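# Sort stickered items into same-colored containers

## Task

Place every item inside the container whose color matches that item's sticker color.

## Robot and tools

SETUP. Four identical i2rt Big YAM arms, arm1, arm2, arm3 and arm4, each with six revolute joints, a two-finger gripper and a wrist camera (arm1_cam_wrist to arm4_cam_wrist). Four fixed room cameras: cam_room_a1, cam_room_a2, cam_room_b1, cam_room_b2. Feet (base_link) in the scene frame, metres, quaternion wxyz; each foot's forward is its own +x: arm1 x=-0.644 y=+1.377 z=+0.914 (+0.682, +0.007, +0.004, +0.731); arm2 x=-0.655 y=-0.555 z=+0.928 (+0.747, +0.002, +0.000, -0.665); arm3 x=+0.651 y=-1.332 z=+0.868 (+0.663, -0.004, -0.006, -0.748); arm4 x=+0.648 y=+0.477 z=+0.879 (+0.687, +0.001, +0.003, +0.727). A hand reaches roughly 1.0 m from the joint1 axis. A loose object may occasionally get a brief shove from outside.

FRAME. One shared scene frame, origin on the floor, +z up. "hand" is the point midway between the finger pads, about 1 cm behind the tips. The fingers point along the hand's +z and open along its y. "hand_target" is the hand pose that the joint targets currently held would produce. Printed hand positions can be off, more so at long reach.

move. Optional keys arm1..arm4 (each that arm's own part) plus cameras. An arm left out gets no new command but may keep pushing toward an earlier target. Per arm:
- joints: object of absolute targets by name. joint1_rad -2.879..2.879 (base yaw, + is counter-clockwise from above, 0 = along foot +x); joint2_rad 0..3.141 (shoulder, 0 = upper arm back and level, + raises it forward); joint3_rad 0..3.019 (elbow, 0 = folded, + opens); joint4_rad -1.692..1.57 (hand pitch, + tips fingers up); joint5_rad -1.57..1.57 (hand sideways, + to the arm's right); joint6_rad -2.094..2.094 (roll, + clockwise seen from behind). gripper_m 0..0.093, metres between fingertips, absolute. Done tolerances: ±0.045, 0.14, 0.09, 0.055, 0.03, 0.035 rad, gripper ±0.003.
- target: one seven-number list for that arm, [x, y, z, qw, qx, qy, qz], an absolute hand pose in the scene frame (metres, unit quaternion), same layout as the hand line. The hand travels a straight line from its hand_target. With target, joints may hold only gripper_m.
- speed: top path speed in m/s, 0.002..0.5, default 0.25; turning capped at twice that in rad/s. Only allowed together with target.
All motions of one action start at once; all hand paths end together, timed by the slowest. A path lasts 0.5 to 10 s (longer ones stop short at 10 s); no action exceeds 15 s. Each control step clips the commanded pose to within 100 mm and 20 degrees of the measured hand, then solves damped IK, favouring position. Expect a centimetre or more of error, lag, drift, and overshoot of speed near full stretch. Paths ignore obstacles and other arms. Joints move at unequal rates, so joint-space moves can sweep wide.
cameras: list of names, ["all"] or omitted for all, [] for none.

wait: seconds 0..10, plus cameras; nothing new is commanded and the sim keeps running.
zoom_image: camera name and region [x0, y0, x1, y1] in pixels from the top-left, at most 504 by 504; only cameras present in the newest images.
read_manual: section "licences" only; moves nothing.
finished_scene: scene = the current scene's number; irreversible, starts the next scene, and later calls in that reply act there.

RESULTS. Each robot shows joint_positions, Joint velocities (rad/s, gripper m/s; "within noise" means still), joint torques (N m, arm joints only, offsets and noise; values 3 and 4 wrap at ±28 so big ones flip sign), hand, hand_target, joint_status and hand_status. A "move" line lists each arm sent a motion with "done" or its worst status. Robots under "as last shown" were not commanded; their status reads "not commanded" and other omitted lines are unchanged. "pictures" gives the image order; images may lag the state slightly. Status words: off_target (stopped away, may still push); time_out (each joint holds a target near where it stood and keeps pushing; on_its_own lists unreached ones; "held at" is a target, not a reading; send the reported position to relax it); "joint command not followed" or "pose unreachable" (the self and inter-arm collision check withheld the motion; gripper still obeyed; unfinished joints end as not_followed and may be retried until new targets). A tiny target change may not move a joint.

GRIPPER. Gripping hard, gripper_m reads up to 0.005 narrower than the object; empty and closed reads 0.000–0.002; in air it reads up to 0.002 wide. Just under the first-contact width the grip is light; about 0.005 below it (deeper for soft, small or round things) it is at full force, roughly 50–64 N per pad; soft items crush further with smaller targets. Release by commanding well above the reading.

HEAT. Holding loads, stretching out or pushing against something warms motors, even between calls. MOTOR HOT appears at 85 °C; at 100 °C an OVER-TEMPERATURE FAULT drops that arm and its grip for 30–60 s or more, and its keys then say limit_stop_at_motor_heat (resend targets afterwards).

SEQUENCE. Look with room and wrist cameras (zoom to read sticker colors), open the gripper, move above the item with fingers down, descend, close, lift clear, carry over the matching container, lower, open, retreat. Use the arm nearest each item and keep arms apart.

AVOID. Dropping items, releasing them while moving, knocking anything out of the work area or onto the floor, slams, hard hits, arms squeezing each other (nothing reports contact; fingers, housings and cameras can still meet), and lengthy hard pushing. A refused move or wait, or a stop interfering, cancels the later move, wait and finished_scene calls of that reply; an invalid call (unknown key) does not. Simulated time passes while you think, with the last command held.

Each tool is called after "Call:" by a JSON object that holds its "op" and its "data", one argument or row to a line.

## Session

Call:
{"op": "move", "data": {

}}

Scene clock: 0.00 s.
Joint torques (N m): no reading
Motor temperatures (°C): arm1=[22 24 25 23 21 21 21] | arm2=[24 24 24 22 22 20 23] | arm3=[24 24 23 24 24 23 23] | arm4=[23 21 22 22 25 21 24]
Heat: arm1: hottest joint3_rad 25 °C; arm2: hottest joint1_rad 24 °C; arm3: hottest joint1_rad 24 °C; arm4: hottest joint5_rad 25 °C.
Joint velocities: within noise
arm1.joint_positions: joint1_rad=-0.126 joint2_rad=+0.534 joint3_rad=+1.403 joint4_rad=-1.611 joint5_rad=-0.026 joint6_rad=-0.127 gripper_m=+0.09396
arm1.joint_status: not commanded
arm1.hand: x=-0.6307 y=+1.5344 z=+1.4214 quat_wxyz=(-0.298, +0.671, -0.622, -0.272) (m; scene frame)
arm1.hand_target: x=-0.6306 y=+1.5327 z=+1.4326 quat_wxyz=(-0.308, +0.666, -0.618, -0.280) (m; scene frame)
arm1.hand_status: not commanded
arm2.joint_positions: joint1_rad=-0.045 joint2_rad=+0.390 joint3_rad=+1.428 joint4_rad=-1.186 joint5_rad=+0.166 joint6_rad=-0.774 gripper_m=+0.09396
arm2.joint_status: not commanded
arm2.hand: x=-0.6756 y=-0.6916 z=+1.5578 quat_wxyz=(-0.217, -0.319, -0.688, +0.615) (m; scene frame)
arm2.hand_target: x=-0.6760 y=-0.6854 z=+1.5653 quat_wxyz=(-0.221, -0.317, -0.681, +0.622) (m; scene frame)
arm2.hand_status: not commanded
arm3.joint_positions: joint1_rad=+0.075 joint2_rad=+0.276 joint3_rad=+1.523 joint4_rad=-1.599 joint5_rad=-0.185 joint6_rad=-0.597 gripper_m=+0.09396
arm3.joint_status: not commanded
arm3.hand: x=+0.6803 y=-1.3506 z=+1.4452 quat_wxyz=(-0.326, -0.350, -0.735, +0.481) (m; scene frame)
arm3.hand_target: x=+0.6804 y=-1.3484 z=+1.4507 quat_wxyz=(-0.328, -0.347, -0.731, +0.487) (m; scene frame)
arm3.hand_status: not commanded
arm4.joint_positions: joint1_rad=+0.109 joint2_rad=+0.555 joint3_rad=+1.556 joint4_rad=-1.251 joint5_rad=+0.178 joint6_rad=-0.775 gripper_m=+0.09396
arm4.joint_status: not commanded
arm4.hand: x=+0.6522 y=+0.6599 z=+1.5276 quat_wxyz=(-0.572, +0.731, -0.297, -0.221) (m; scene frame)
arm4.hand_target: x=+0.6531 y=+0.6547 z=+1.5360 quat_wxyz=(-0.580, +0.725, -0.296, -0.226) (m; scene frame)
arm4.hand_status: not commanded
pictures: arm1_cam_wrist, arm2_cam_wrist, arm3_cam_wrist, arm4_cam_wrist, cam_room_a1, cam_room_a2, cam_room_b1, cam_room_b2
Images, in order (width x height): arm1_cam_wrist 672x504, arm2_cam_wrist 672x504, arm3_cam_wrist 672x504, arm4_cam_wrist 672x504, cam_room_a1 672x504, cam_room_a2 672x504, cam_room_b1 672x504, cam_room_b2 672x504.

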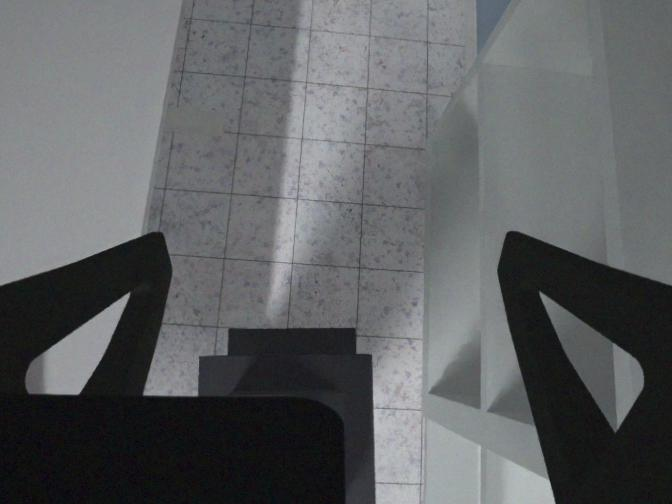

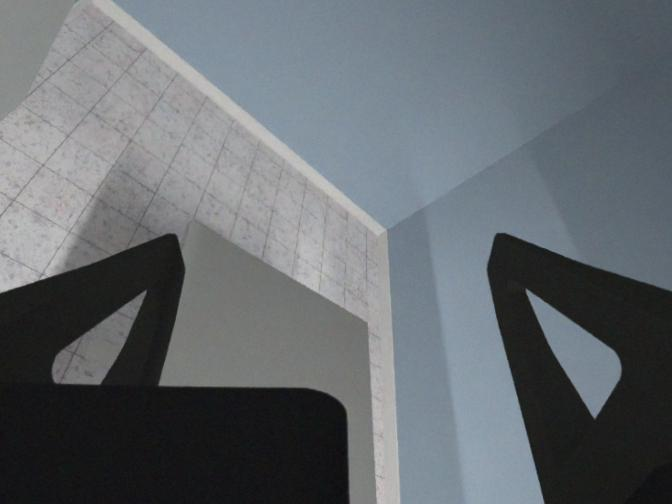

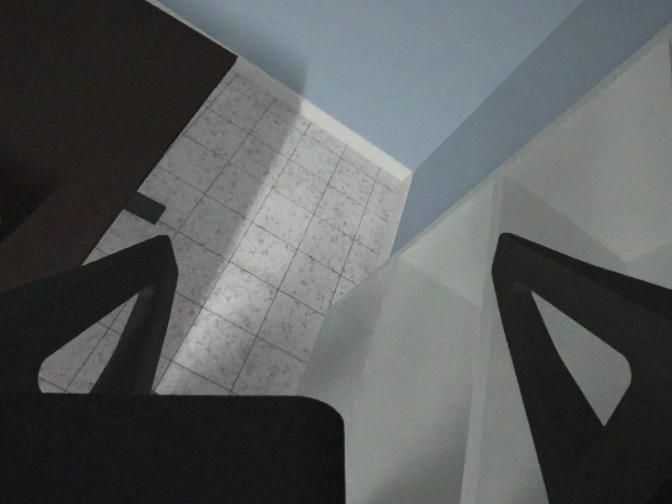

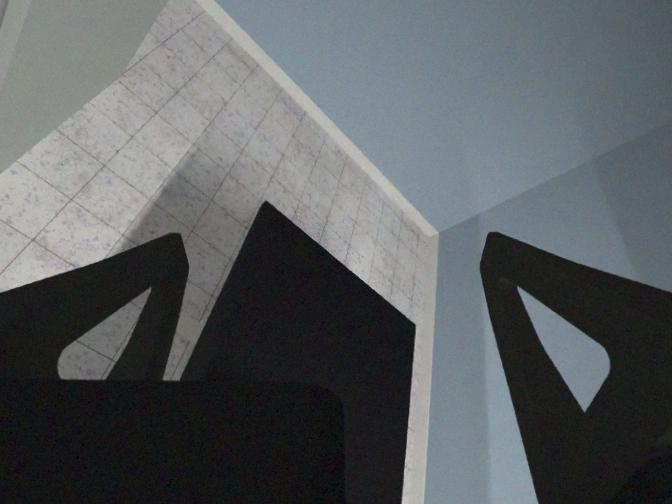

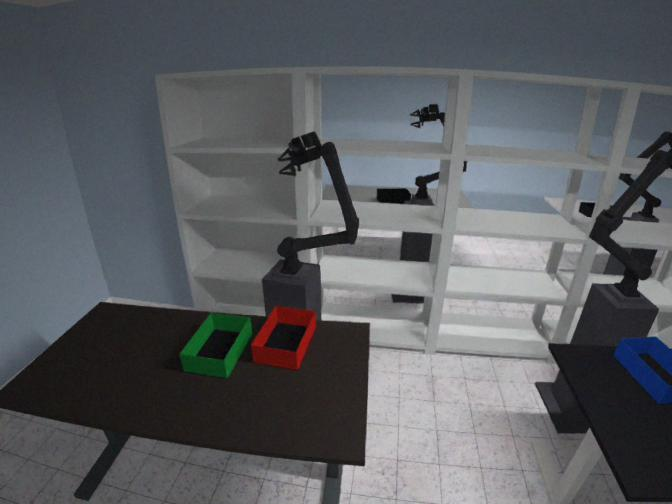

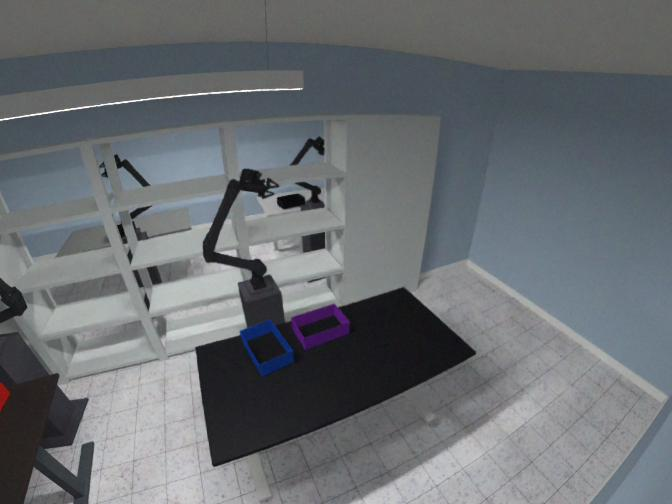

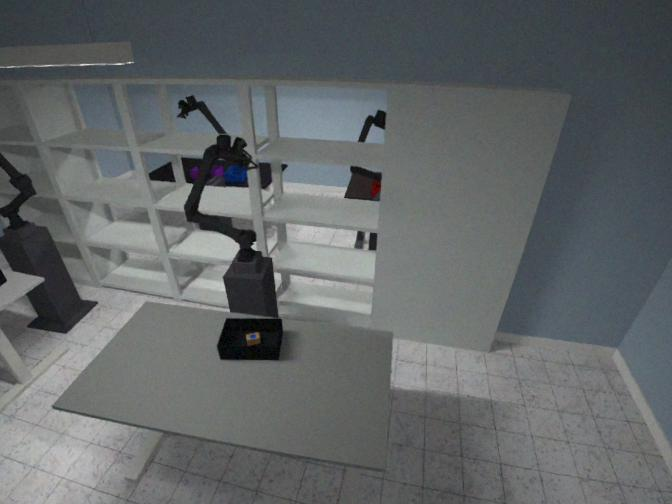

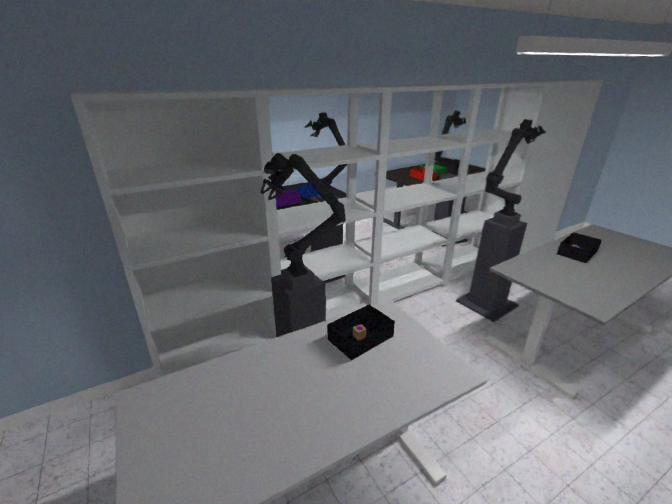

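Call:
{"op": "zoom_image", "data": {
  "camera": "cam_room_a1",
  "region": [140, 60, 476, 312]
}}

Call:
{"op": "zoom_image", "data": {
  "camera": "cam_room_a2",
  "region": [20, 100, 356, 400]
}}

Call:
{"op": "zoom_image", "data": {
  "camera": "cam_room_b1",
  "region": [40, 80, 400, 420]
}}

Call:
{"op": "zoom_image", "data": {
  "camera": "cam_room_b2",
  "region": [240, 70, 620, 380]
}}

Scaled by 1.500.

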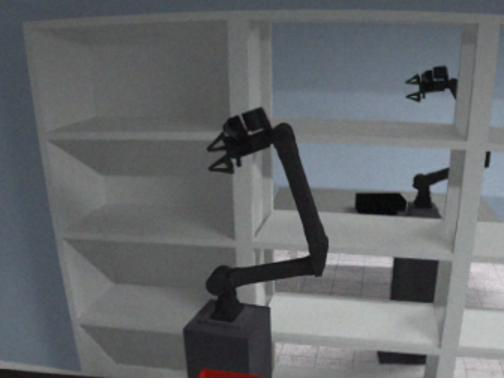

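Scaled by 1.500.

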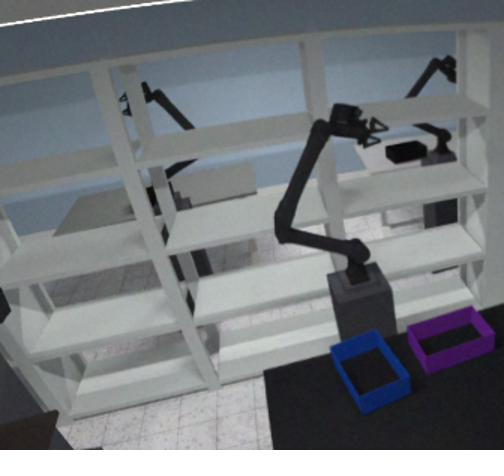

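Scaled by 1.400.

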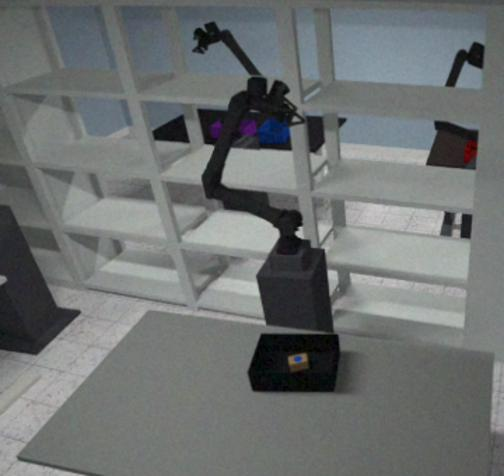

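Scaled by 1.326.

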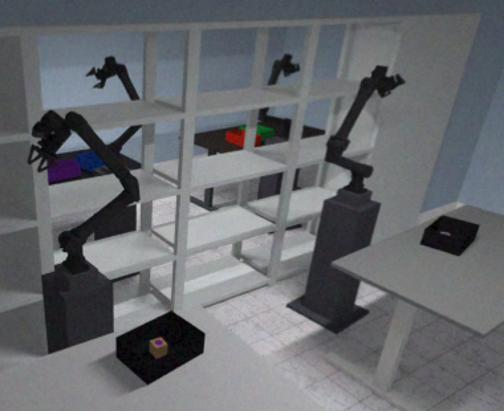

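Call:
{"op": "move", "data": {
  "arm1": {"joints":{"joint1_rad":1.5,"joint2_rad":1.39,"joint3_rad":1.49,"joint4_rad":-1.66,"joint5_rad":0,"joint6_rad":0}},
  "arm2": {"joints":{"joint1_rad":-1.687,"joint2_rad":1.39,"joint3_rad":1.49,"joint4_rad":-1.66,"joint5_rad":0,"joint6_rad":0}},
  "arm4": {"joints":{"joint1_rad":-1.627,"joint2_rad":1.39,"joint3_rad":1.49,"joint4_rad":-1.66,"joint5_rad":0,"joint6_rad":0}},
  "cameras": ["arm1_cam_wrist","arm2_cam_wrist","arm4_cam_wrist","cam_room_b2","cam_room_a2"]
}}

Scene clock: 47.50 s.
Joint torques (N m): arm1=[-2.49 -9.82 11.82 0.17 0.11 0.12] | arm2=[0.91 -13.16 11.28 0.25 -0.01 0.21] | arm3=[1.26 10.05 5.37 2.02 -0.05 -0.01] | arm4=[0.79 -13.63 9.17 -0.17 0.09 0.17]
Motor temperatures (°C): arm1=[22 24 29 23 21 21 21] | arm2=[24 25 27 23 22 20 23] | arm3=[24 25 24 24 24 23 23] | arm4=[23 22 26 22 25 21 24]
Heat: arm1: hottest joint3_rad 29 °C; arm2: hottest joint3_rad 27 °C; arm3: hottest joint2_rad 25 °C; arm4: hottest joint3_rad 26 °C.
move: arm1 done; arm2 done; arm4 done
Joint velocities: within noise
arm1.joint_positions: joint1_rad=+1.501 joint2_rad=+1.410 joint3_rad=+1.474 joint4_rad=-1.650 joint5_rad=-0.002 joint6_rad=-0.007 gripper_m=+0.09398
arm1.joint_status: all done
arm1.hand: x=-1.0447 y=+1.3769 z=+1.2139 quat_wxyz=(+0.000, +1.000, +0.003, +0.000) (m; scene frame)
arm1.hand_target: x=-1.0422 y=+1.3777 z=+1.2278 quat_wxyz=(-0.001, +1.000, -0.001, -0.013) (m; scene frame)
arm1.hand_status: not commanded
arm2.joint_positions: joint1_rad=-1.690 joint2_rad=+1.391 joint3_rad=+1.487 joint4_rad=-1.648 joint5_rad=+0.000 joint6_rad=-0.014 gripper_m=+0.09397
arm2.joint_status: all done
arm2.hand: x=-1.0614 y=-0.5551 z=+1.2333 quat_wxyz=(+0.002, -1.000, -0.006, +0.008) (m; scene frame)
arm2.hand_target: x=-1.0589 y=-0.5561 z=+1.2350 quat_wxyz=(+0.002, -1.000, +0.000, +0.005) (m; scene frame)
arm2.hand_status: not commanded
arm3: as last shown
arm4.joint_positions: joint1_rad=-1.631 joint2_rad=+1.405 joint3_rad=+1.479 joint4_rad=-1.650 joint5_rad=+0.000 joint6_rad=-0.014 gripper_m=+0.09398
arm4.joint_status: all done
arm4.hand: x=+1.0551 y=+0.4762 z=+1.1749 quat_wxyz=(+0.005, +0.005, -1.000, +0.002) (m; scene frame)
arm4.hand_target: x=+1.0526 y=+0.4780 z=+1.1849 quat_wxyz=(-0.003, +0.000, -1.000, +0.002) (m; scene frame)
arm4.hand_status: not commanded
pictures: arm1_cam_wrist, arm2_cam_wrist, arm4_cam_wrist, cam_room_a2, cam_room_b2
Images, in order (width x height): arm1_cam_wrist 672x504, arm2_cam_wrist 672x504, arm4_cam_wrist 672x504, cam_room_a2 672x504, cam_room_b2 672x504.

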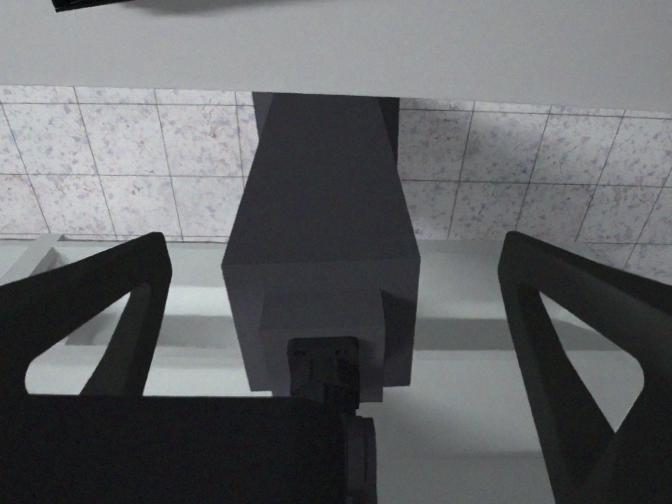

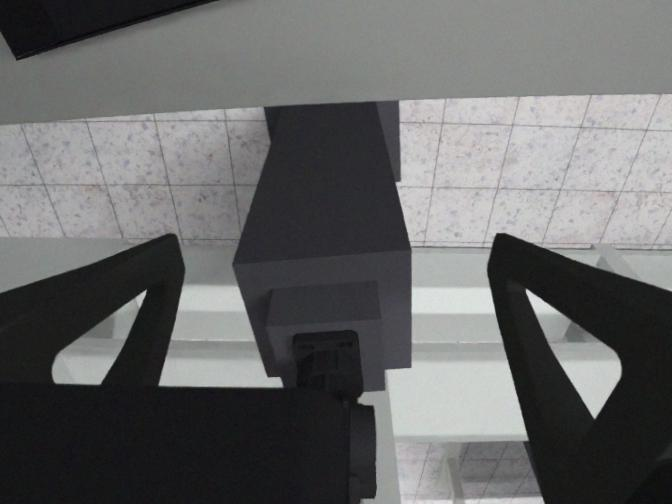

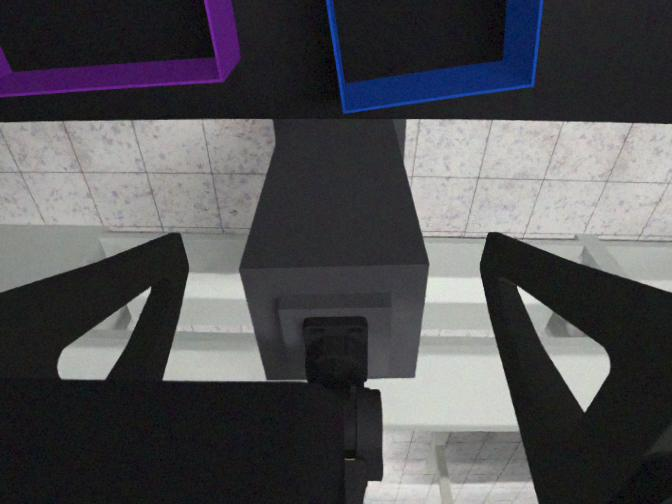

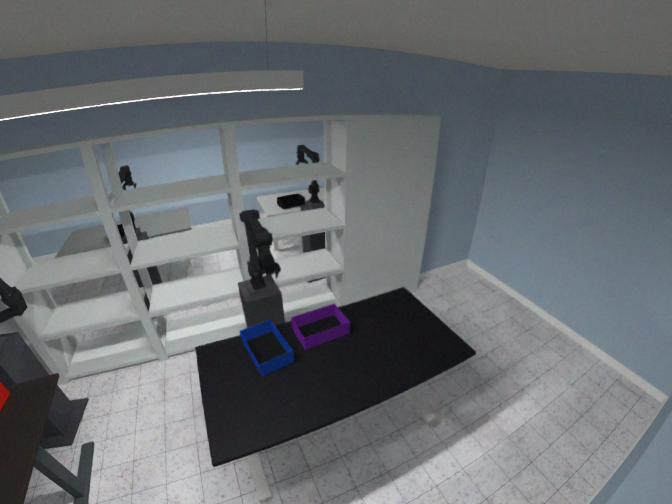

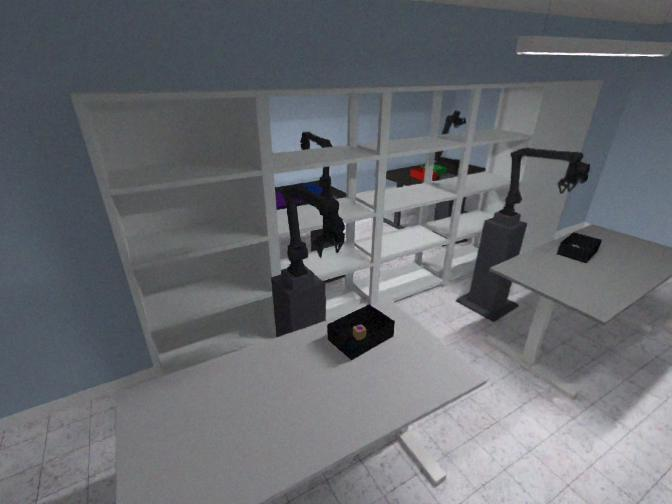

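Call:
{"op": "move", "data": {
  "arm1": {"target":[-1.2,1.12,1.2,0,1,0,0],"speed":0.4},
  "arm2": {"target":[-1.2,-0.8,1.2,0,1,0,0],"speed":0.4},
  "arm4": {"target":[1.2,0.477,1.2,0,0,1,0],"speed":0.4},
  "cameras": ["arm1_cam_wrist","arm2_cam_wrist","arm4_cam_wrist"]
}}

Scene clock: 64.77 s.
Joint torques (N m): arm1=[-2.9 -17.79 15.68 0.06 0.05 0.07] | arm2=[-0.03 -19.72 15.77 0.17 0.08 0.23] | arm3=[1.26 10.11 5.37 1.98 -0.05 -0.01] | arm4=[1.14 -16.44 12.04 -0.09 -0.01 0.11]
Motor temperatures (°C): arm1=[22 25 31 23 21 21 21] | arm2=[24 25 29 22 22 20 23] | arm3=[24 25 24 24 24 23 23] | arm4=[23 22 27 22 25 21 24]
Heat: arm1: hottest joint3_rad 31 °C; arm2: hottest joint3_rad 29 °C; arm3: hottest joint2_rad 25 °C; arm4: hottest joint3_rad 27 °C.
move: arm1 off_target; arm2 off_target; arm4 off_target
Joint velocities: within noise
arm1.joint_positions: joint1_rad=+1.938 joint2_rad=+1.957 joint3_rad=+2.069 joint4_rad=-1.684 joint5_rad=-0.009 joint6_rad=+0.419 gripper_m=+0.09398
arm1.joint_status: not commanded
arm1.hand: x=-1.1892 y=+1.1196 z=+1.1743 quat_wxyz=(+0.002, +1.000, +0.008, -0.005) (m; scene frame)
arm1.hand_target: x=-1.1985 y=+1.1207 z=+1.1994 quat_wxyz=(+0.013, +0.999, +0.000, -0.029) (m; scene frame)
arm1.hand_status: off_target (0.028 m and 1.1 deg from the pose sent, 0.301 m and 0.4 deg at the start; a joint's target at an end of its range on 27 of 49 steps)
arm2.joint_positions: joint1_rad=-1.258 joint2_rad=+1.886 joint3_rad=+1.988 joint4_rad=-1.671 joint5_rad=-0.003 joint6_rad=+0.406 gripper_m=+0.09397
arm2.joint_status: not commanded
arm2.hand: x=-1.1867 y=-0.7997 z=+1.1886 quat_wxyz=(+0.000, -1.000, -0.012, -0.001) (m; scene frame)
arm2.hand_target: x=-1.1992 y=-0.7996 z=+1.1995 quat_wxyz=(-0.005, -1.000, +0.000, +0.011) (m; scene frame)
arm2.hand_status: off_target (0.018 m and 1.3 deg from the pose sent, 0.283 m and 1.2 deg at the start; a joint's target at an end of its range on 23 of 49 steps)
arm3: as last shown
arm4.joint_positions: joint1_rad=-1.631 joint2_rad=+1.719 joint3_rad=+1.889 joint4_rad=-1.670 joint5_rad=+0.000 joint6_rad=-0.014 gripper_m=+0.09398
arm4.joint_status: not commanded
arm4.hand: x=+1.1881 y=+0.4758 z=+1.1909 quat_wxyz=(-0.033, +0.005, -0.999, +0.002) (m; scene frame)
arm4.hand_target: x=+1.1993 y=+0.4769 z=+1.1994 quat_wxyz=(-0.043, +0.000, -0.999, +0.000) (m; scene frame)
arm4.hand_status: off_target (0.015 m and 3.8 deg from the pose sent, 0.147 m and 0.8 deg at the start; a joint's target at an end of its range on 38 of 49 steps)
pictures: arm1_cam_wrist, arm2_cam_wrist, arm4_cam_wrist
Images, in order (width x height): arm1_cam_wrist 672x504, arm2_cam_wrist 672x504, arm4_cam_wrist 672x504.

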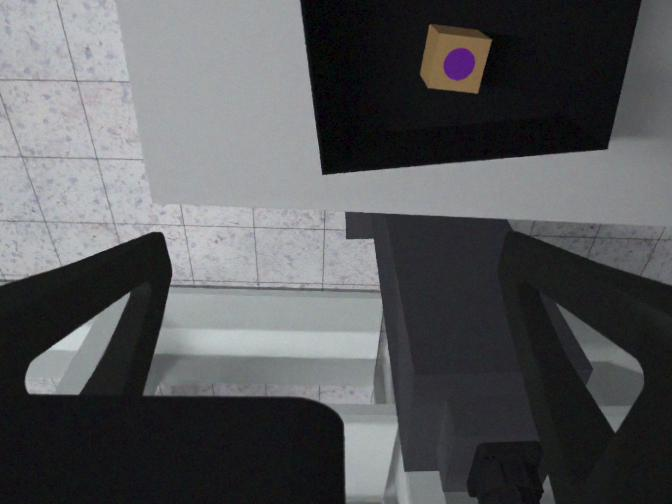

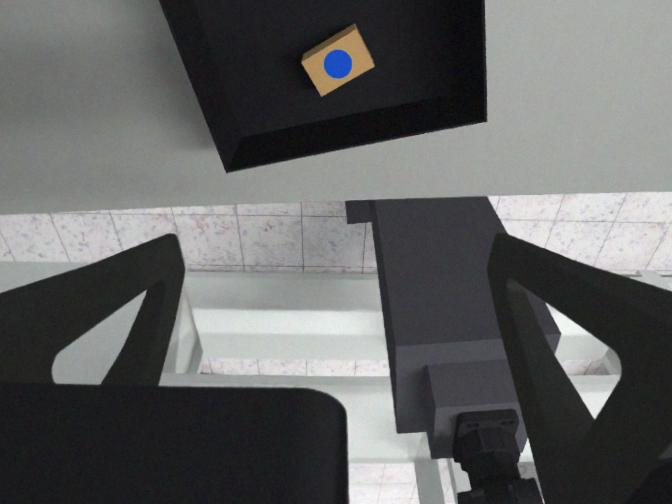

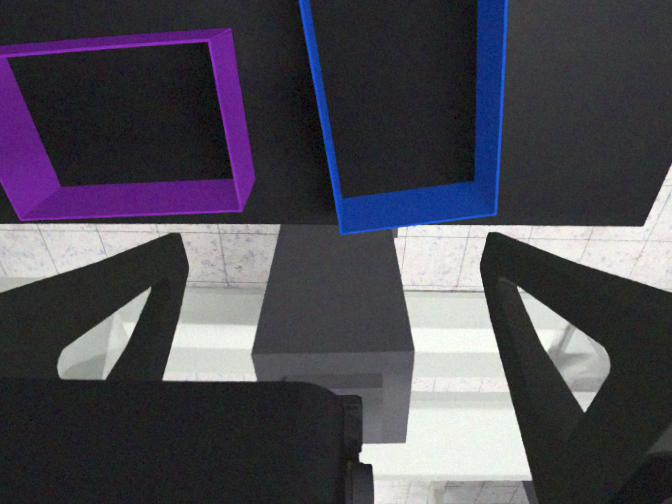

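Call:
{"op": "move", "data": {
  "arm1": {"target":[-1.3,1.12,1.05,0,1,0,0],"speed":0.4},
  "arm2": {"target":[-1.3,-0.8,1.05,0,1,0,0],"speed":0.4},
  "arm4": {"target":[1.35,0.477,1.05,0,0,1,0],"speed":0.4},
  "cameras": ["arm1_cam_wrist","arm2_cam_wrist","arm4_cam_wrist"]
}}

Call:
{"op": "move", "data": {
  "arm1": {"target":[-1.3,1.12,0.95,0,1,0,0],"speed":0.4},
  "arm2": {"target":[-1.3,-0.8,0.95,0,1,0,0],"speed":0.4},
  "arm4": {"target":[1.35,0.4,0.95,0,0,1,0],"speed":0.4},
  "cameras": ["arm1_cam_wrist","arm2_cam_wrist","arm4_cam_wrist"]
}}

Scene clock: 76.47 s.
Joint torques (N m): arm1=[-1.79 -24.06 15.5 -0.06 0.09 -0.05] | arm2=[0.73 -25.47 15.3 0.46 0.09 -0.07] | arm3=[1.32 9.93 5.38 2 -0.04 -0.02] | arm4=[1.14 -27.34 11.73 -0.35 -0.03 0.2]
Motor temperatures (°C): arm1=[22 26 33 23 21 21 21] | arm2=[24 26 32 22 22 20 23] | arm3=[24 25 24 24 24 23 23] | arm4=[23 23 28 22 25 21 24]
Heat: arm1: hottest joint3_rad 33 °C; arm2: hottest joint3_rad 32 °C; arm3: hottest joint2_rad 25 °C; arm4: hottest joint3_rad 28 °C.
move: arm1 off_target; arm2 off_target; arm4 off_target
Joint velocities: within noise
arm1.joint_positions: joint1_rad=+1.875 joint2_rad=+2.331 joint3_rad=+2.261 joint4_rad=-1.592 joint5_rad=-0.009 joint6_rad=+0.379 gripper_m=+0.09398
arm1.joint_status: not commanded
arm1.hand: x=-1.2852 y=+1.1245 z=+1.0101 quat_wxyz=(-0.014, +0.999, -0.003, +0.036) (m; scene frame)
arm1.hand_target: x=-1.2979 y=+1.1208 z=+1.0501 quat_wxyz=(+0.000, +1.000, +0.000, +0.000) (m; scene frame)
arm1.hand_status: off_target (0.043 m and 4.4 deg from the pose sent, 0.167 m and 1.1 deg at the start)
arm2.joint_positions: joint1_rad=-1.326 joint2_rad=+2.219 joint3_rad=+2.119 joint4_rad=-1.512 joint5_rad=-0.003 joint6_rad=+0.377 gripper_m=+0.09397
arm2.joint_status: not commanded
arm2.hand: x=-1.2859 y=-0.7947 z=+1.0340 quat_wxyz=(+0.007, -1.000, +0.007, -0.021) (m; scene frame)
arm2.hand_target: x=-1.2991 y=-0.7996 z=+1.0503 quat_wxyz=(+0.000, -1.000, +0.000, +0.001) (m; scene frame)
arm2.hand_status: off_target (0.022 m and 2.7 deg from the pose sent, 0.179 m and 1.3 deg at the start)
arm3: as last shown
arm4.joint_positions: joint1_rad=-1.631 joint2_rad=+2.283 joint3_rad=+2.348 joint4_rad=-1.668 joint5_rad=-0.001 joint6_rad=-0.014 gripper_m=+0.09398
arm4.joint_status: not commanded
arm4.hand: x=+1.3423 y=+0.4747 z=+1.0274 quat_wxyz=(+0.019, +0.005, -1.000, +0.001) (m; scene frame)
arm4.hand_target: x=+1.3491 y=+0.4769 z=+1.0499 quat_wxyz=(-0.002, +0.000, -1.000, +0.000) (m; scene frame)
arm4.hand_status: off_target (0.024 m and 2.2 deg from the pose sent, 0.215 m and 3.8 deg at the start; a joint's target at an end of its range on 15 of 44 steps)
pictures: arm1_cam_wrist, arm2_cam_wrist, arm4_cam_wrist
Images, in order (width x height): arm1_cam_wrist 672x504, arm2_cam_wrist 672x504, arm4_cam_wrist 672x504.

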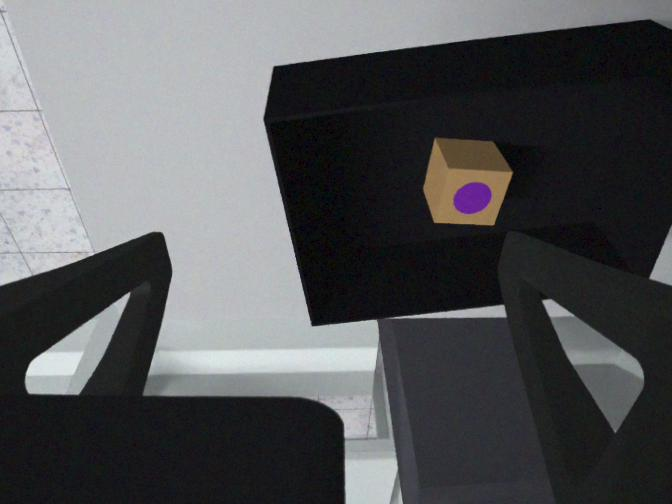

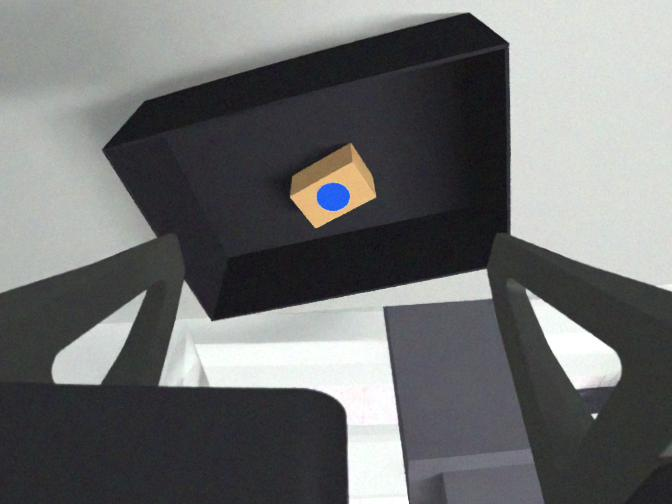

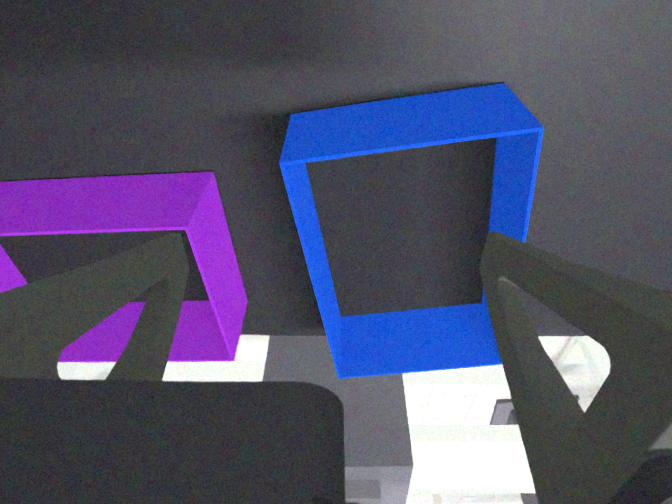

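Scene clock: 77.90 s.
Joint torques (N m): arm1=[-2.02 -21.54 10.95 0.99 0.06 -0.01] | arm2=[0.73 -23.71 10.39 1.26 0.08 -0.07] | arm3=[1.14 10.05 5.35 1.96 -0.04 -0.01] | arm4=[1.14 -24.7 9.05 0.5 -0.02 -0.08]
Motor temperatures (°C): arm1=[22 26 33 23 21 21 21] | arm2=[24 26 32 22 22 20 23] | arm3=[24 25 24 24 24 23 23] | arm4=[23 23 28 22 25 21 24]
Heat: arm1: hottest joint3_rad 33 °C; arm2: hottest joint3_rad 32 °C; arm3: hottest joint2_rad 25 °C; arm4: hottest joint3_rad 28 °C.
move: arm1 done; arm2 off_target; arm4 off_target
Joint velocities: within noise
arm1.joint_positions: joint1_rad=+1.875 joint2_rad=+2.346 joint3_rad=+2.124 joint4_rad=-1.383 joint5_rad=-0.009 joint6_rad=+0.379 gripper_m=+0.09398
arm1.joint_status: not commanded
arm1.hand: x=-1.2942 y=+1.1215 z=+0.9473 quat_wxyz=(-0.004, +1.000, -0.003, +0.010) (m; scene frame)
arm1.hand_target: x=-1.2999 y=+1.1200 z=+0.9500 quat_wxyz=(+0.000, +1.000, +0.000, +0.000) (m; scene frame)
arm1.hand_status: done (0.007 m and 1.2 deg from the pose sent, 0.062 m and 4.4 deg at the start)
arm2.joint_positions: joint1_rad=-1.326 joint2_rad=+2.253 joint3_rad=+2.014 joint4_rad=-1.309 joint5_rad=-0.003 joint6_rad=+0.376 gripper_m=+0.09397
arm2.joint_status: not commanded
arm2.hand: x=-1.3003 y=-0.8000 z=+0.9714 quat_wxyz=(-0.004, -1.000, +0.007, +0.009) (m; scene frame)
arm2.hand_target: x=-1.2994 y=-0.7997 z=+0.9503 quat_wxyz=(+0.000, -1.000, +0.000, +0.000) (m; scene frame)
arm2.hand_status: off_target (0.021 m and 1.4 deg from the pose sent, 0.085 m and 2.7 deg at the start)
arm3: as last shown
arm4.joint_positions: joint1_rad=-1.740 joint2_rad=+2.281 joint3_rad=+2.171 joint4_rad=-1.454 joint5_rad=-0.001 joint6_rad=-0.096 gripper_m=+0.09398
arm4.joint_status: not commanded
arm4.hand: x=+1.3453 y=+0.3987 z=+0.9616 quat_wxyz=(-0.001, -0.008, -1.000, +0.001) (m; scene frame)
arm4.hand_target: x=+1.3497 y=+0.4001 z=+0.9501 quat_wxyz=(+0.000, +0.000, -1.000, +0.000) (m; scene frame)
arm4.hand_status: off_target (0.013 m and 0.9 deg from the pose sent, 0.108 m and 2.2 deg at the start)
pictures: arm1_cam_wrist, arm2_cam_wrist, arm4_cam_wrist
Images, in order (width x height): arm1_cam_wrist 672x504, arm2_cam_wrist 672x504, arm4_cam_wrist 672x504.

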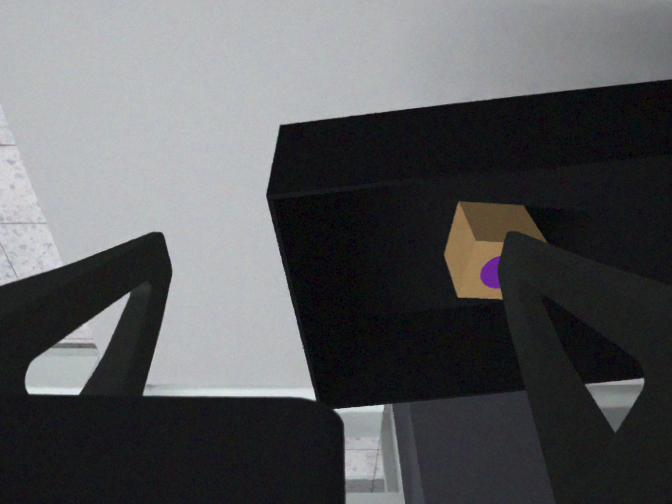

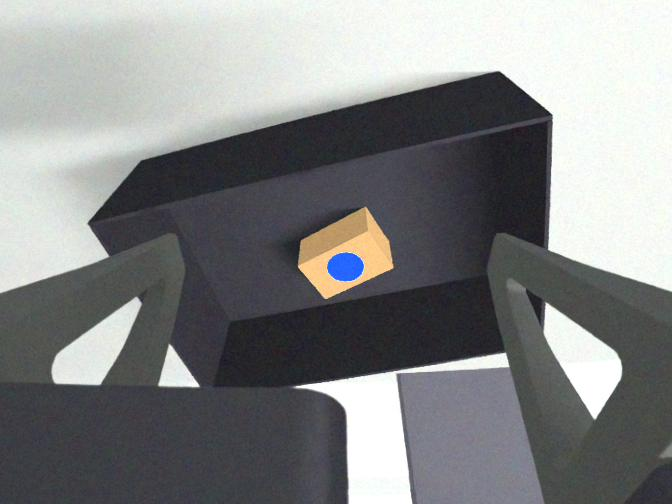

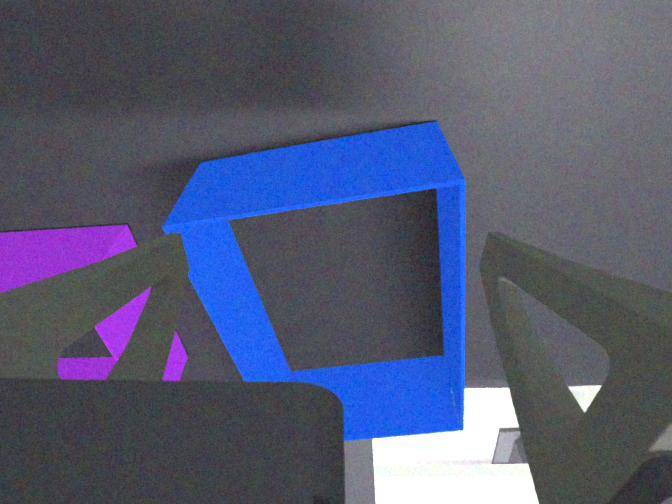

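Call:
{"op": "move", "data": {
  "arm1": {"target":[-1.25,1.26,0.95,0,1,0,0],"speed":0.3},
  "arm2": {"target":[-1.12,-0.79,0.85,0,0.879,-0.477,0],"speed":0.3},
  "cameras": ["arm1_cam_wrist","arm2_cam_wrist","cam_room_b1"]
}}

Scene clock: 123.17 s.
Joint torques (N m): arm1=[-2.08 -20.54 9.1 0.98 0.08 -0.03] | arm2=[1.2 -21.36 6.91 1.09 0.18 0.21] | arm3=[1.38 9.93 5.37 1.99 -0.04 -0.01] | arm4=[1.14 -24.88 9.06 0.35 0 -0.07]
Motor temperatures (°C): arm1=[22 29 32 23 21 21 21] | arm2=[24 27 30 22 22 20 23] | arm3=[24 25 25 24 24 23 23] | arm4=[23 28 32 22 24 21 24]
Heat: arm1: hottest joint3_rad 32 °C; arm2: hottest joint3_rad 30 °C; arm3: hottest joint2_rad 25 °C; arm4: hottest joint3_rad 32 °C.
move: arm1 off_target; arm2 done
Joint velocities: within noise
arm1.joint_positions: joint1_rad=+1.695 joint2_rad=+2.127 joint3_rad=+1.690 joint4_rad=-1.191 joint5_rad=-0.006 joint6_rad=+0.198 gripper_m=+0.09398
arm1.joint_status: not commanded
arm1.hand: x=-1.2435 y=+1.2596 z=+0.9325 quat_wxyz=(-0.004, +1.000, -0.003, +0.021) (m; scene frame)
arm1.hand_target: x=-1.2498 y=+1.2600 z=+0.9499 quat_wxyz=(+0.000, +1.000, +0.000, +0.000) (m; scene frame)
arm1.hand_status: off_target (0.019 m and 2.4 deg from the pose sent, 0.145 m and 1.2 deg at the start)
arm2.joint_positions: joint1_rad=-1.226 joint2_rad=+2.044 joint3_rad=+1.253 joint4_rad=-0.794 joint5_rad=-0.004 joint6_rad=+1.448 gripper_m=+0.09398
arm2.joint_status: not commanded
arm2.hand: x=-1.1201 y=-0.7869 z=+0.8454 quat_wxyz=(+0.007, -0.881, +0.473, -0.006) (m; scene frame)
arm2.hand_target: x=-1.1199 y=-0.7899 z=+0.8499 quat_wxyz=(+0.000, -0.879, +0.477, +0.000) (m; scene frame)
arm2.hand_status: done (0.005 m and 1.1 deg from the pose sent, 0.218 m and 56.2 deg at the start)
arm3, arm4: as last shown
pictures: arm1_cam_wrist, arm2_cam_wrist, cam_room_b1
Images, in order (width x height): arm1_cam_wrist 672x504, arm2_cam_wrist 672x504, cam_room_b1 672x504.

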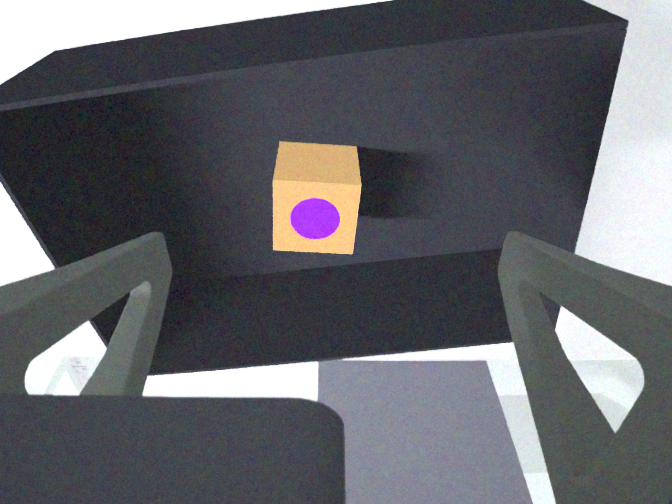

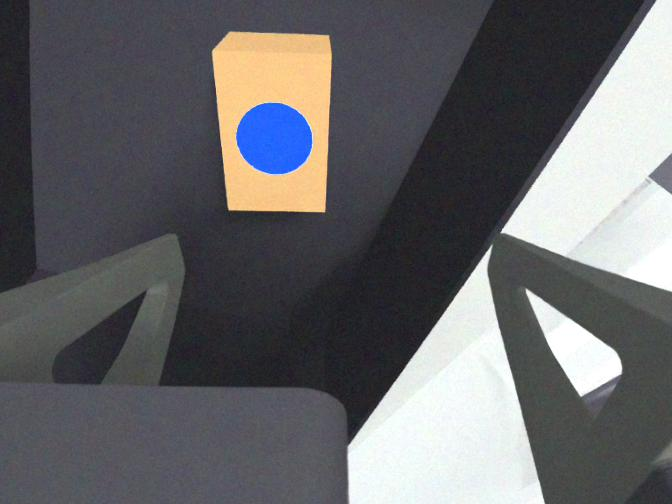

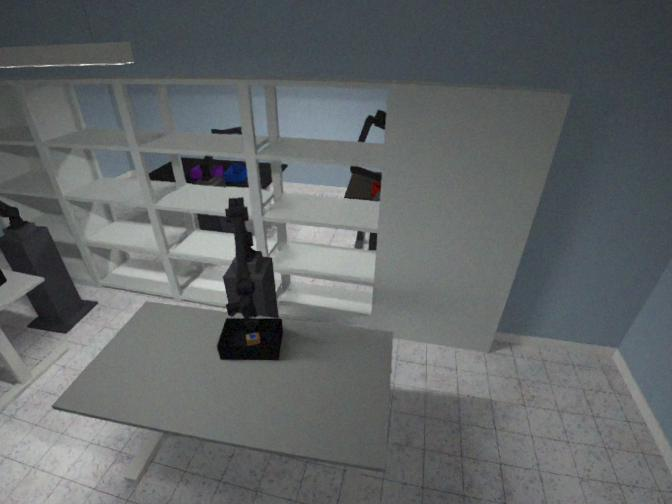

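Call:
{"op": "move", "data": {
  "arm1": {"target":[-1.124,1.247,0.82,0,0.9995,-0.03,0],"speed":0.3},
  "arm2": {"target":[-1.137,-0.807,0.80,0,0.879,-0.477,0],"speed":0.3},
  "cameras": ["arm1_cam_wrist","arm2_cam_wrist"]
}}

Scene clock: 142.97 s.
Joint torques (N m): arm1=[-1.9 -16.21 7.3 0.9 0.08 0.12] | arm2=[1.38 -18.32 10.58 0.96 0.17 0.21] | arm3=[1.26 10.05 5.37 1.95 -0.05 -0.01] | arm4=[0.97 -25 8.87 0.34 -0.03 -0.09]
Motor temperatures (°C): arm1=[22 28 31 23 21 21 21] | arm2=[24 27 29 22 22 20 23] | arm3=[24 25 25 24 24 23 23] | arm4=[23 29 32 22 24 21 24]
Heat: arm1: hottest joint3_rad 31 °C; arm2: hottest joint3_rad 29 °C; arm3: hottest joint2_rad 25 °C; arm4: hottest joint3_rad 32 °C.
move: arm1 off_target; arm2 off_target
Joint velocities: within noise
arm1.joint_positions: joint1_rad=+1.765 joint2_rad=+2.065 joint3_rad=+1.158 joint4_rad=-0.726 joint5_rad=-0.008 joint6_rad=+0.316 gripper_m=+0.09398
arm1.joint_status: not commanded
arm1.hand: x=-1.1100 y=+1.2516 z=+0.8063 quat_wxyz=(-0.006, +0.999, -0.027, +0.023) (m; scene frame)
arm1.hand_target: x=-1.1238 y=+1.2470 z=+0.8201 quat_wxyz=(+0.000, +1.000, -0.030, +0.000) (m; scene frame)
arm1.hand_status: off_target (0.020 m and 2.7 deg from the pose sent, 0.165 m and 4.0 deg at the start)
arm2.joint_positions: joint1_rad=-1.215 joint2_rad=+2.136 joint3_rad=+1.275 joint4_rad=-0.729 joint5_rad=-0.004 joint6_rad=+1.462 gripper_m=+0.09398
arm2.joint_status: not commanded
arm2.hand: x=-1.1234 y=-0.7945 z=+0.8048 quat_wxyz=(+0.009, -0.880, +0.475, -0.007) (m; scene frame)
arm2.hand_target: x=-1.1363 y=-0.8067 z=+0.8005 quat_wxyz=(+0.000, -0.879, +0.477, +0.000) (m; scene frame)
arm2.hand_status: off_target (0.019 m and 1.3 deg from the pose sent, 0.052 m and 1.1 deg at the start)
arm3, arm4: as last shown
pictures: arm1_cam_wrist, arm2_cam_wrist
Images, in order (width x height): arm1_cam_wrist 672x504, arm2_cam_wrist 672x504.

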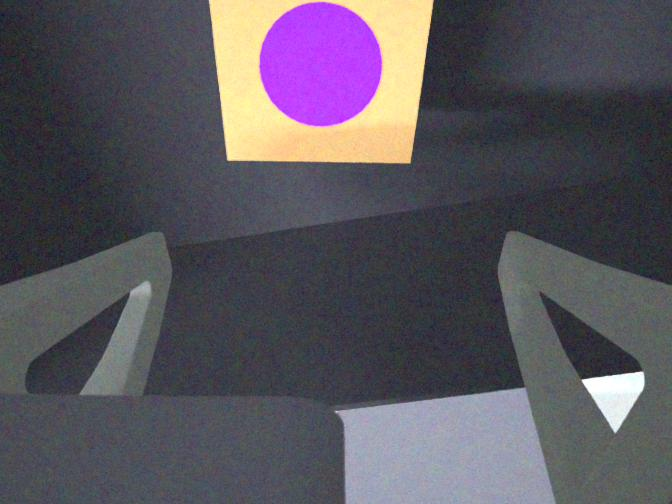

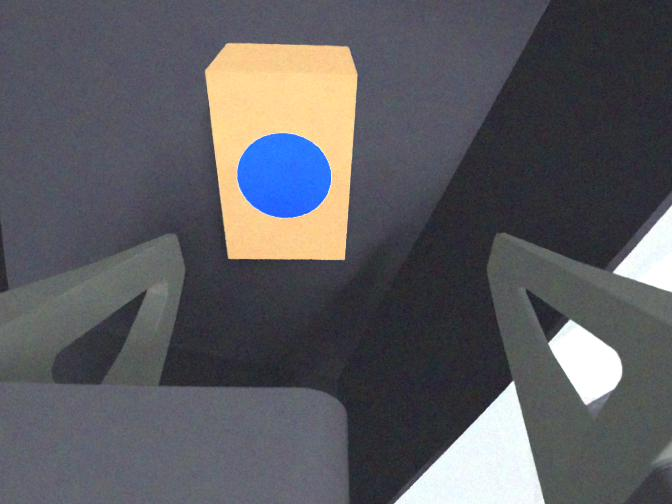

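Call:
{"op": "move", "data": {
  "arm1": {"target":[-1.175,1.243,0.89,0,0.9995,-0.03,0],"speed":0.3},
  "arm2": {"target":[-1.148,-0.823,0.76,0,0.879,-0.477,0],"speed":0.3},
  "cameras": ["arm1_cam_wrist","arm2_cam_wrist"]
}}

Scene clock: 156.83 s.
Joint torques (N m): arm1=[-2.67 -16.56 10.62 -0.08 0.13 -0.05] | arm2=[1.14 -19.55 10.15 0.92 0.17 0.21] | arm3=[1.26 10.11 5.33 1.95 -0.05 0] | arm4=[1.03 -24.64 9.05 0.42 0.01 -0.09]
Motor temperatures (°C): arm1=[22 28 30 23 21 21 21] | arm2=[24 27 30 22 22 20 23] | arm3=[24 25 25 24 24 23 23] | arm4=[23 30 33 22 24 21 24]
Heat: arm1: hottest joint3_rad 30 °C; arm2: hottest joint3_rad 30 °C; arm3: hottest joint2_rad 25 °C; arm4: hottest joint3_rad 33 °C.
move: arm1 off_target; arm2 off_target
Joint velocities: within noise
arm1.joint_positions: joint1_rad=+1.759 joint2_rad=+2.020 joint3_rad=+1.340 joint4_rad=-0.929 joint5_rad=-0.007 joint6_rad=+0.315 gripper_m=+0.09398
arm1.joint_status: not commanded
arm1.hand: x=-1.1615 y=+1.2408 z=+0.8778 quat_wxyz=(-0.003, +1.000, -0.029, +0.012) (m; scene frame)
arm1.hand_target: x=-1.1746 y=+1.2431 z=+0.8900 quat_wxyz=(+0.000, +1.000, -0.030, +0.000) (m; scene frame)
arm1.hand_status: off_target (0.018 m and 1.4 deg from the pose sent, 0.106 m and 2.8 deg at the start)
arm2.joint_positions: joint1_rad=-1.196 joint2_rad=+2.246 joint3_rad=+1.348 joint4_rad=-0.691 joint5_rad=-0.004 joint6_rad=+1.479 gripper_m=+0.09398
arm2.joint_status: not commanded
arm2.hand: x=-1.1352 y=-0.8122 z=+0.7656 quat_wxyz=(+0.008, -0.881, +0.474, -0.007) (m; scene frame)
arm2.hand_target: x=-1.1474 y=-0.8228 z=+0.7605 quat_wxyz=(+0.000, -0.879, +0.477, +0.000) (m; scene frame)
arm2.hand_status: off_target (0.018 m and 1.3 deg from the pose sent, 0.058 m and 1.3 deg at the start)
arm3, arm4: as last shown
arm4.joint_positions: joint1_rad=-1.740 joint2_rad=+2.281 joint3_rad=+2.171 joint4_rad=-1.454 joint5_rad=-0.001 joint6_rad=-0.097 gripper_m=+0.09398
pictures: arm1_cam_wrist, arm2_cam_wrist
Images, in order (width x height): arm1_cam_wrist 672x504, arm2_cam_wrist 672x504.

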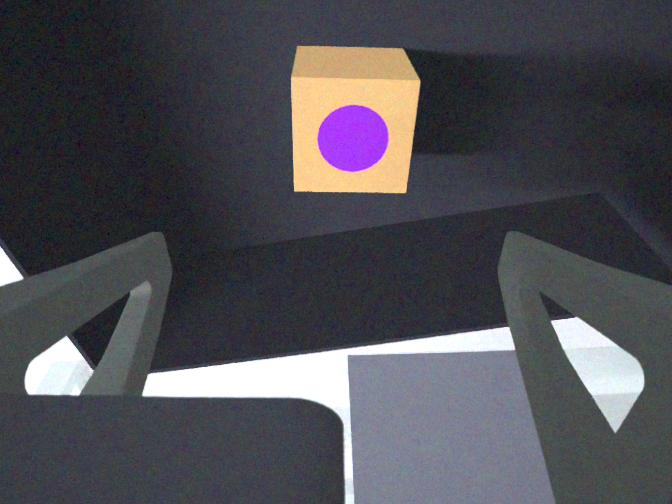

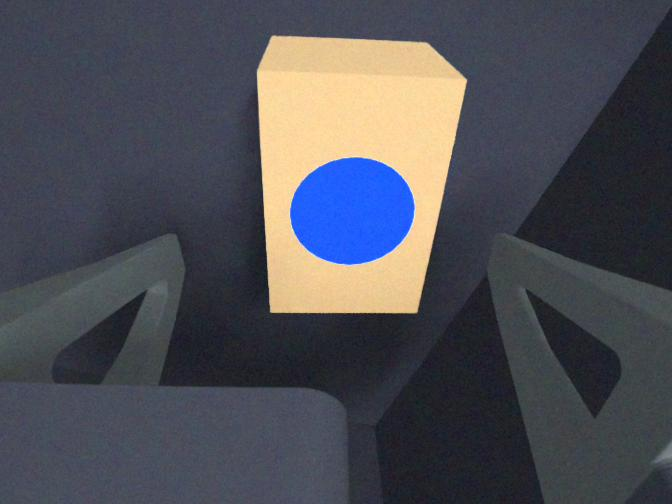

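Call:
{"op": "move", "data": {
  "arm1": {"target":[-1.174,1.249,0.79,0,0.9995,-0.03,0],"speed":0.2},
  "arm2": {"target":[-1.145,-0.820,0.718,0,0.879,-0.477,0],"speed":0.15},
  "cameras": ["arm1_cam_wrist","arm2_cam_wrist"]
}}

Scene clock: 163.27 s.
Joint torques (N m): arm1=[-3.25 -17.38 7.54 0.92 0.11 -0.06] | arm2=[1.03 -18.26 9.06 1.11 0.18 0.19] | arm3=[1.26 9.99 5.38 1.99 -0.04 -0.01] | arm4=[0.56 -24.41 9.17 0.44 -0.02 -0.07]
Motor temperatures (°C): arm1=[22 28 31 23 21 21 21] | arm2=[24 27 30 22 22 20 23] | arm3=[24 25 25 24 24 23 23] | arm4=[23 30 33 22 24 21 24]
Heat: arm1: hottest joint3_rad 31 °C; arm2: hottest joint3_rad 30 °C; arm3: hottest joint2_rad 25 °C; arm4: hottest joint3_rad 33 °C.
move: arm1 off_target; arm2 off_target
Joint velocities: within noise
arm1.joint_positions: joint1_rad=+1.750 joint2_rad=+2.190 joint3_rad=+1.326 joint4_rad=-0.747 joint5_rad=-0.007 joint6_rad=+0.305 gripper_m=+0.09398
arm1.joint_status: not commanded
arm1.hand: x=-1.1639 y=+1.2456 z=+0.7848 quat_wxyz=(-0.003, +0.999, -0.029, +0.013) (m; scene frame)
arm1.hand_target: x=-1.1739 y=+1.2490 z=+0.7901 quat_wxyz=(+0.000, +1.000, -0.030, +0.000) (m; scene frame)
arm1.hand_status: off_target (0.012 m and 1.5 deg from the pose sent, 0.089 m and 1.4 deg at the start)
arm2.joint_positions: joint1_rad=-1.196 joint2_rad=+2.309 joint3_rad=+1.362 joint4_rad=-0.619 joint5_rad=-0.004 joint6_rad=+1.479 gripper_m=+0.09398
arm2.joint_status: not commanded
arm2.hand: x=-1.1407 y=-0.8151 z=+0.7356 quat_wxyz=(-0.001, -0.881, +0.474, +0.000) (m; scene frame)
arm2.hand_target: x=-1.1442 y=-0.8197 z=+0.7186 quat_wxyz=(+0.000, -0.879, +0.477, +0.000) (m; scene frame)
arm2.hand_status: off_target (0.019 m and 0.4 deg from the pose sent, 0.049 m and 1.3 deg at the start)
arm3.joint_positions: joint1_rad=+0.075 joint2_rad=+0.276 joint3_rad=+1.523 joint4_rad=-1.599 joint5_rad=-0.185 joint6_rad=-0.597 gripper_m=+0.09396
arm3.joint_status: not commanded
arm3.hand: x=+0.6803 y=-1.3506 z=+1.4452 quat_wxyz=(-0.326, -0.350, -0.735, +0.481) (m; scene frame)
arm3.hand_target: x=+0.6804 y=-1.3484 z=+1.4507 quat_wxyz=(-0.328, -0.347, -0.731, +0.487) (m; scene frame)
arm3.hand_status: not commanded
arm4: as last shown
pictures: arm1_cam_wrist, arm2_cam_wrist
Images, in order (width x height): arm1_cam_wrist 672x504, arm2_cam_wrist 672x504.

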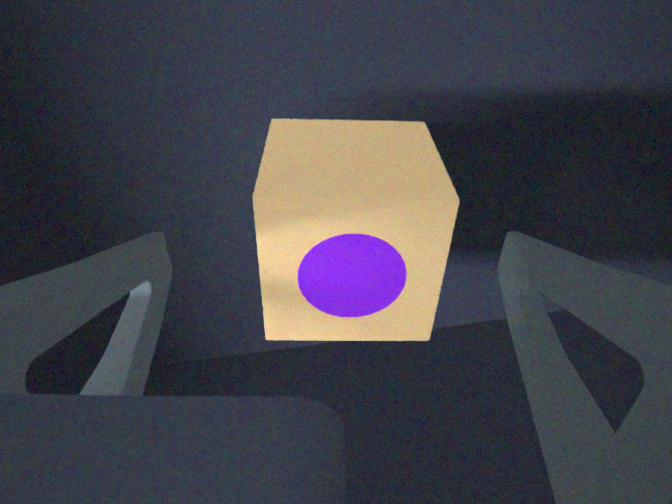

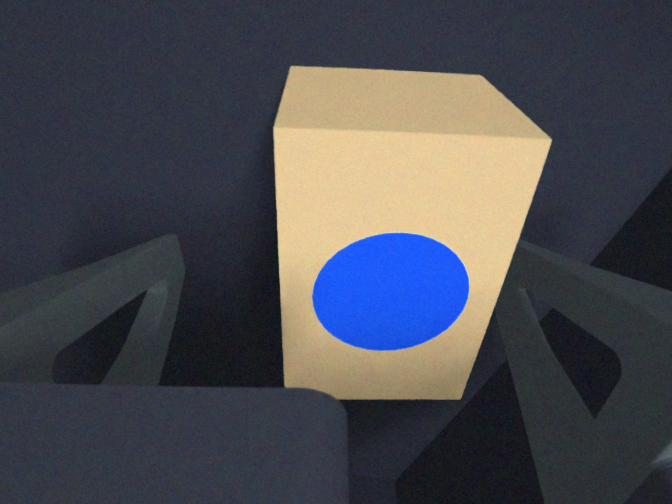

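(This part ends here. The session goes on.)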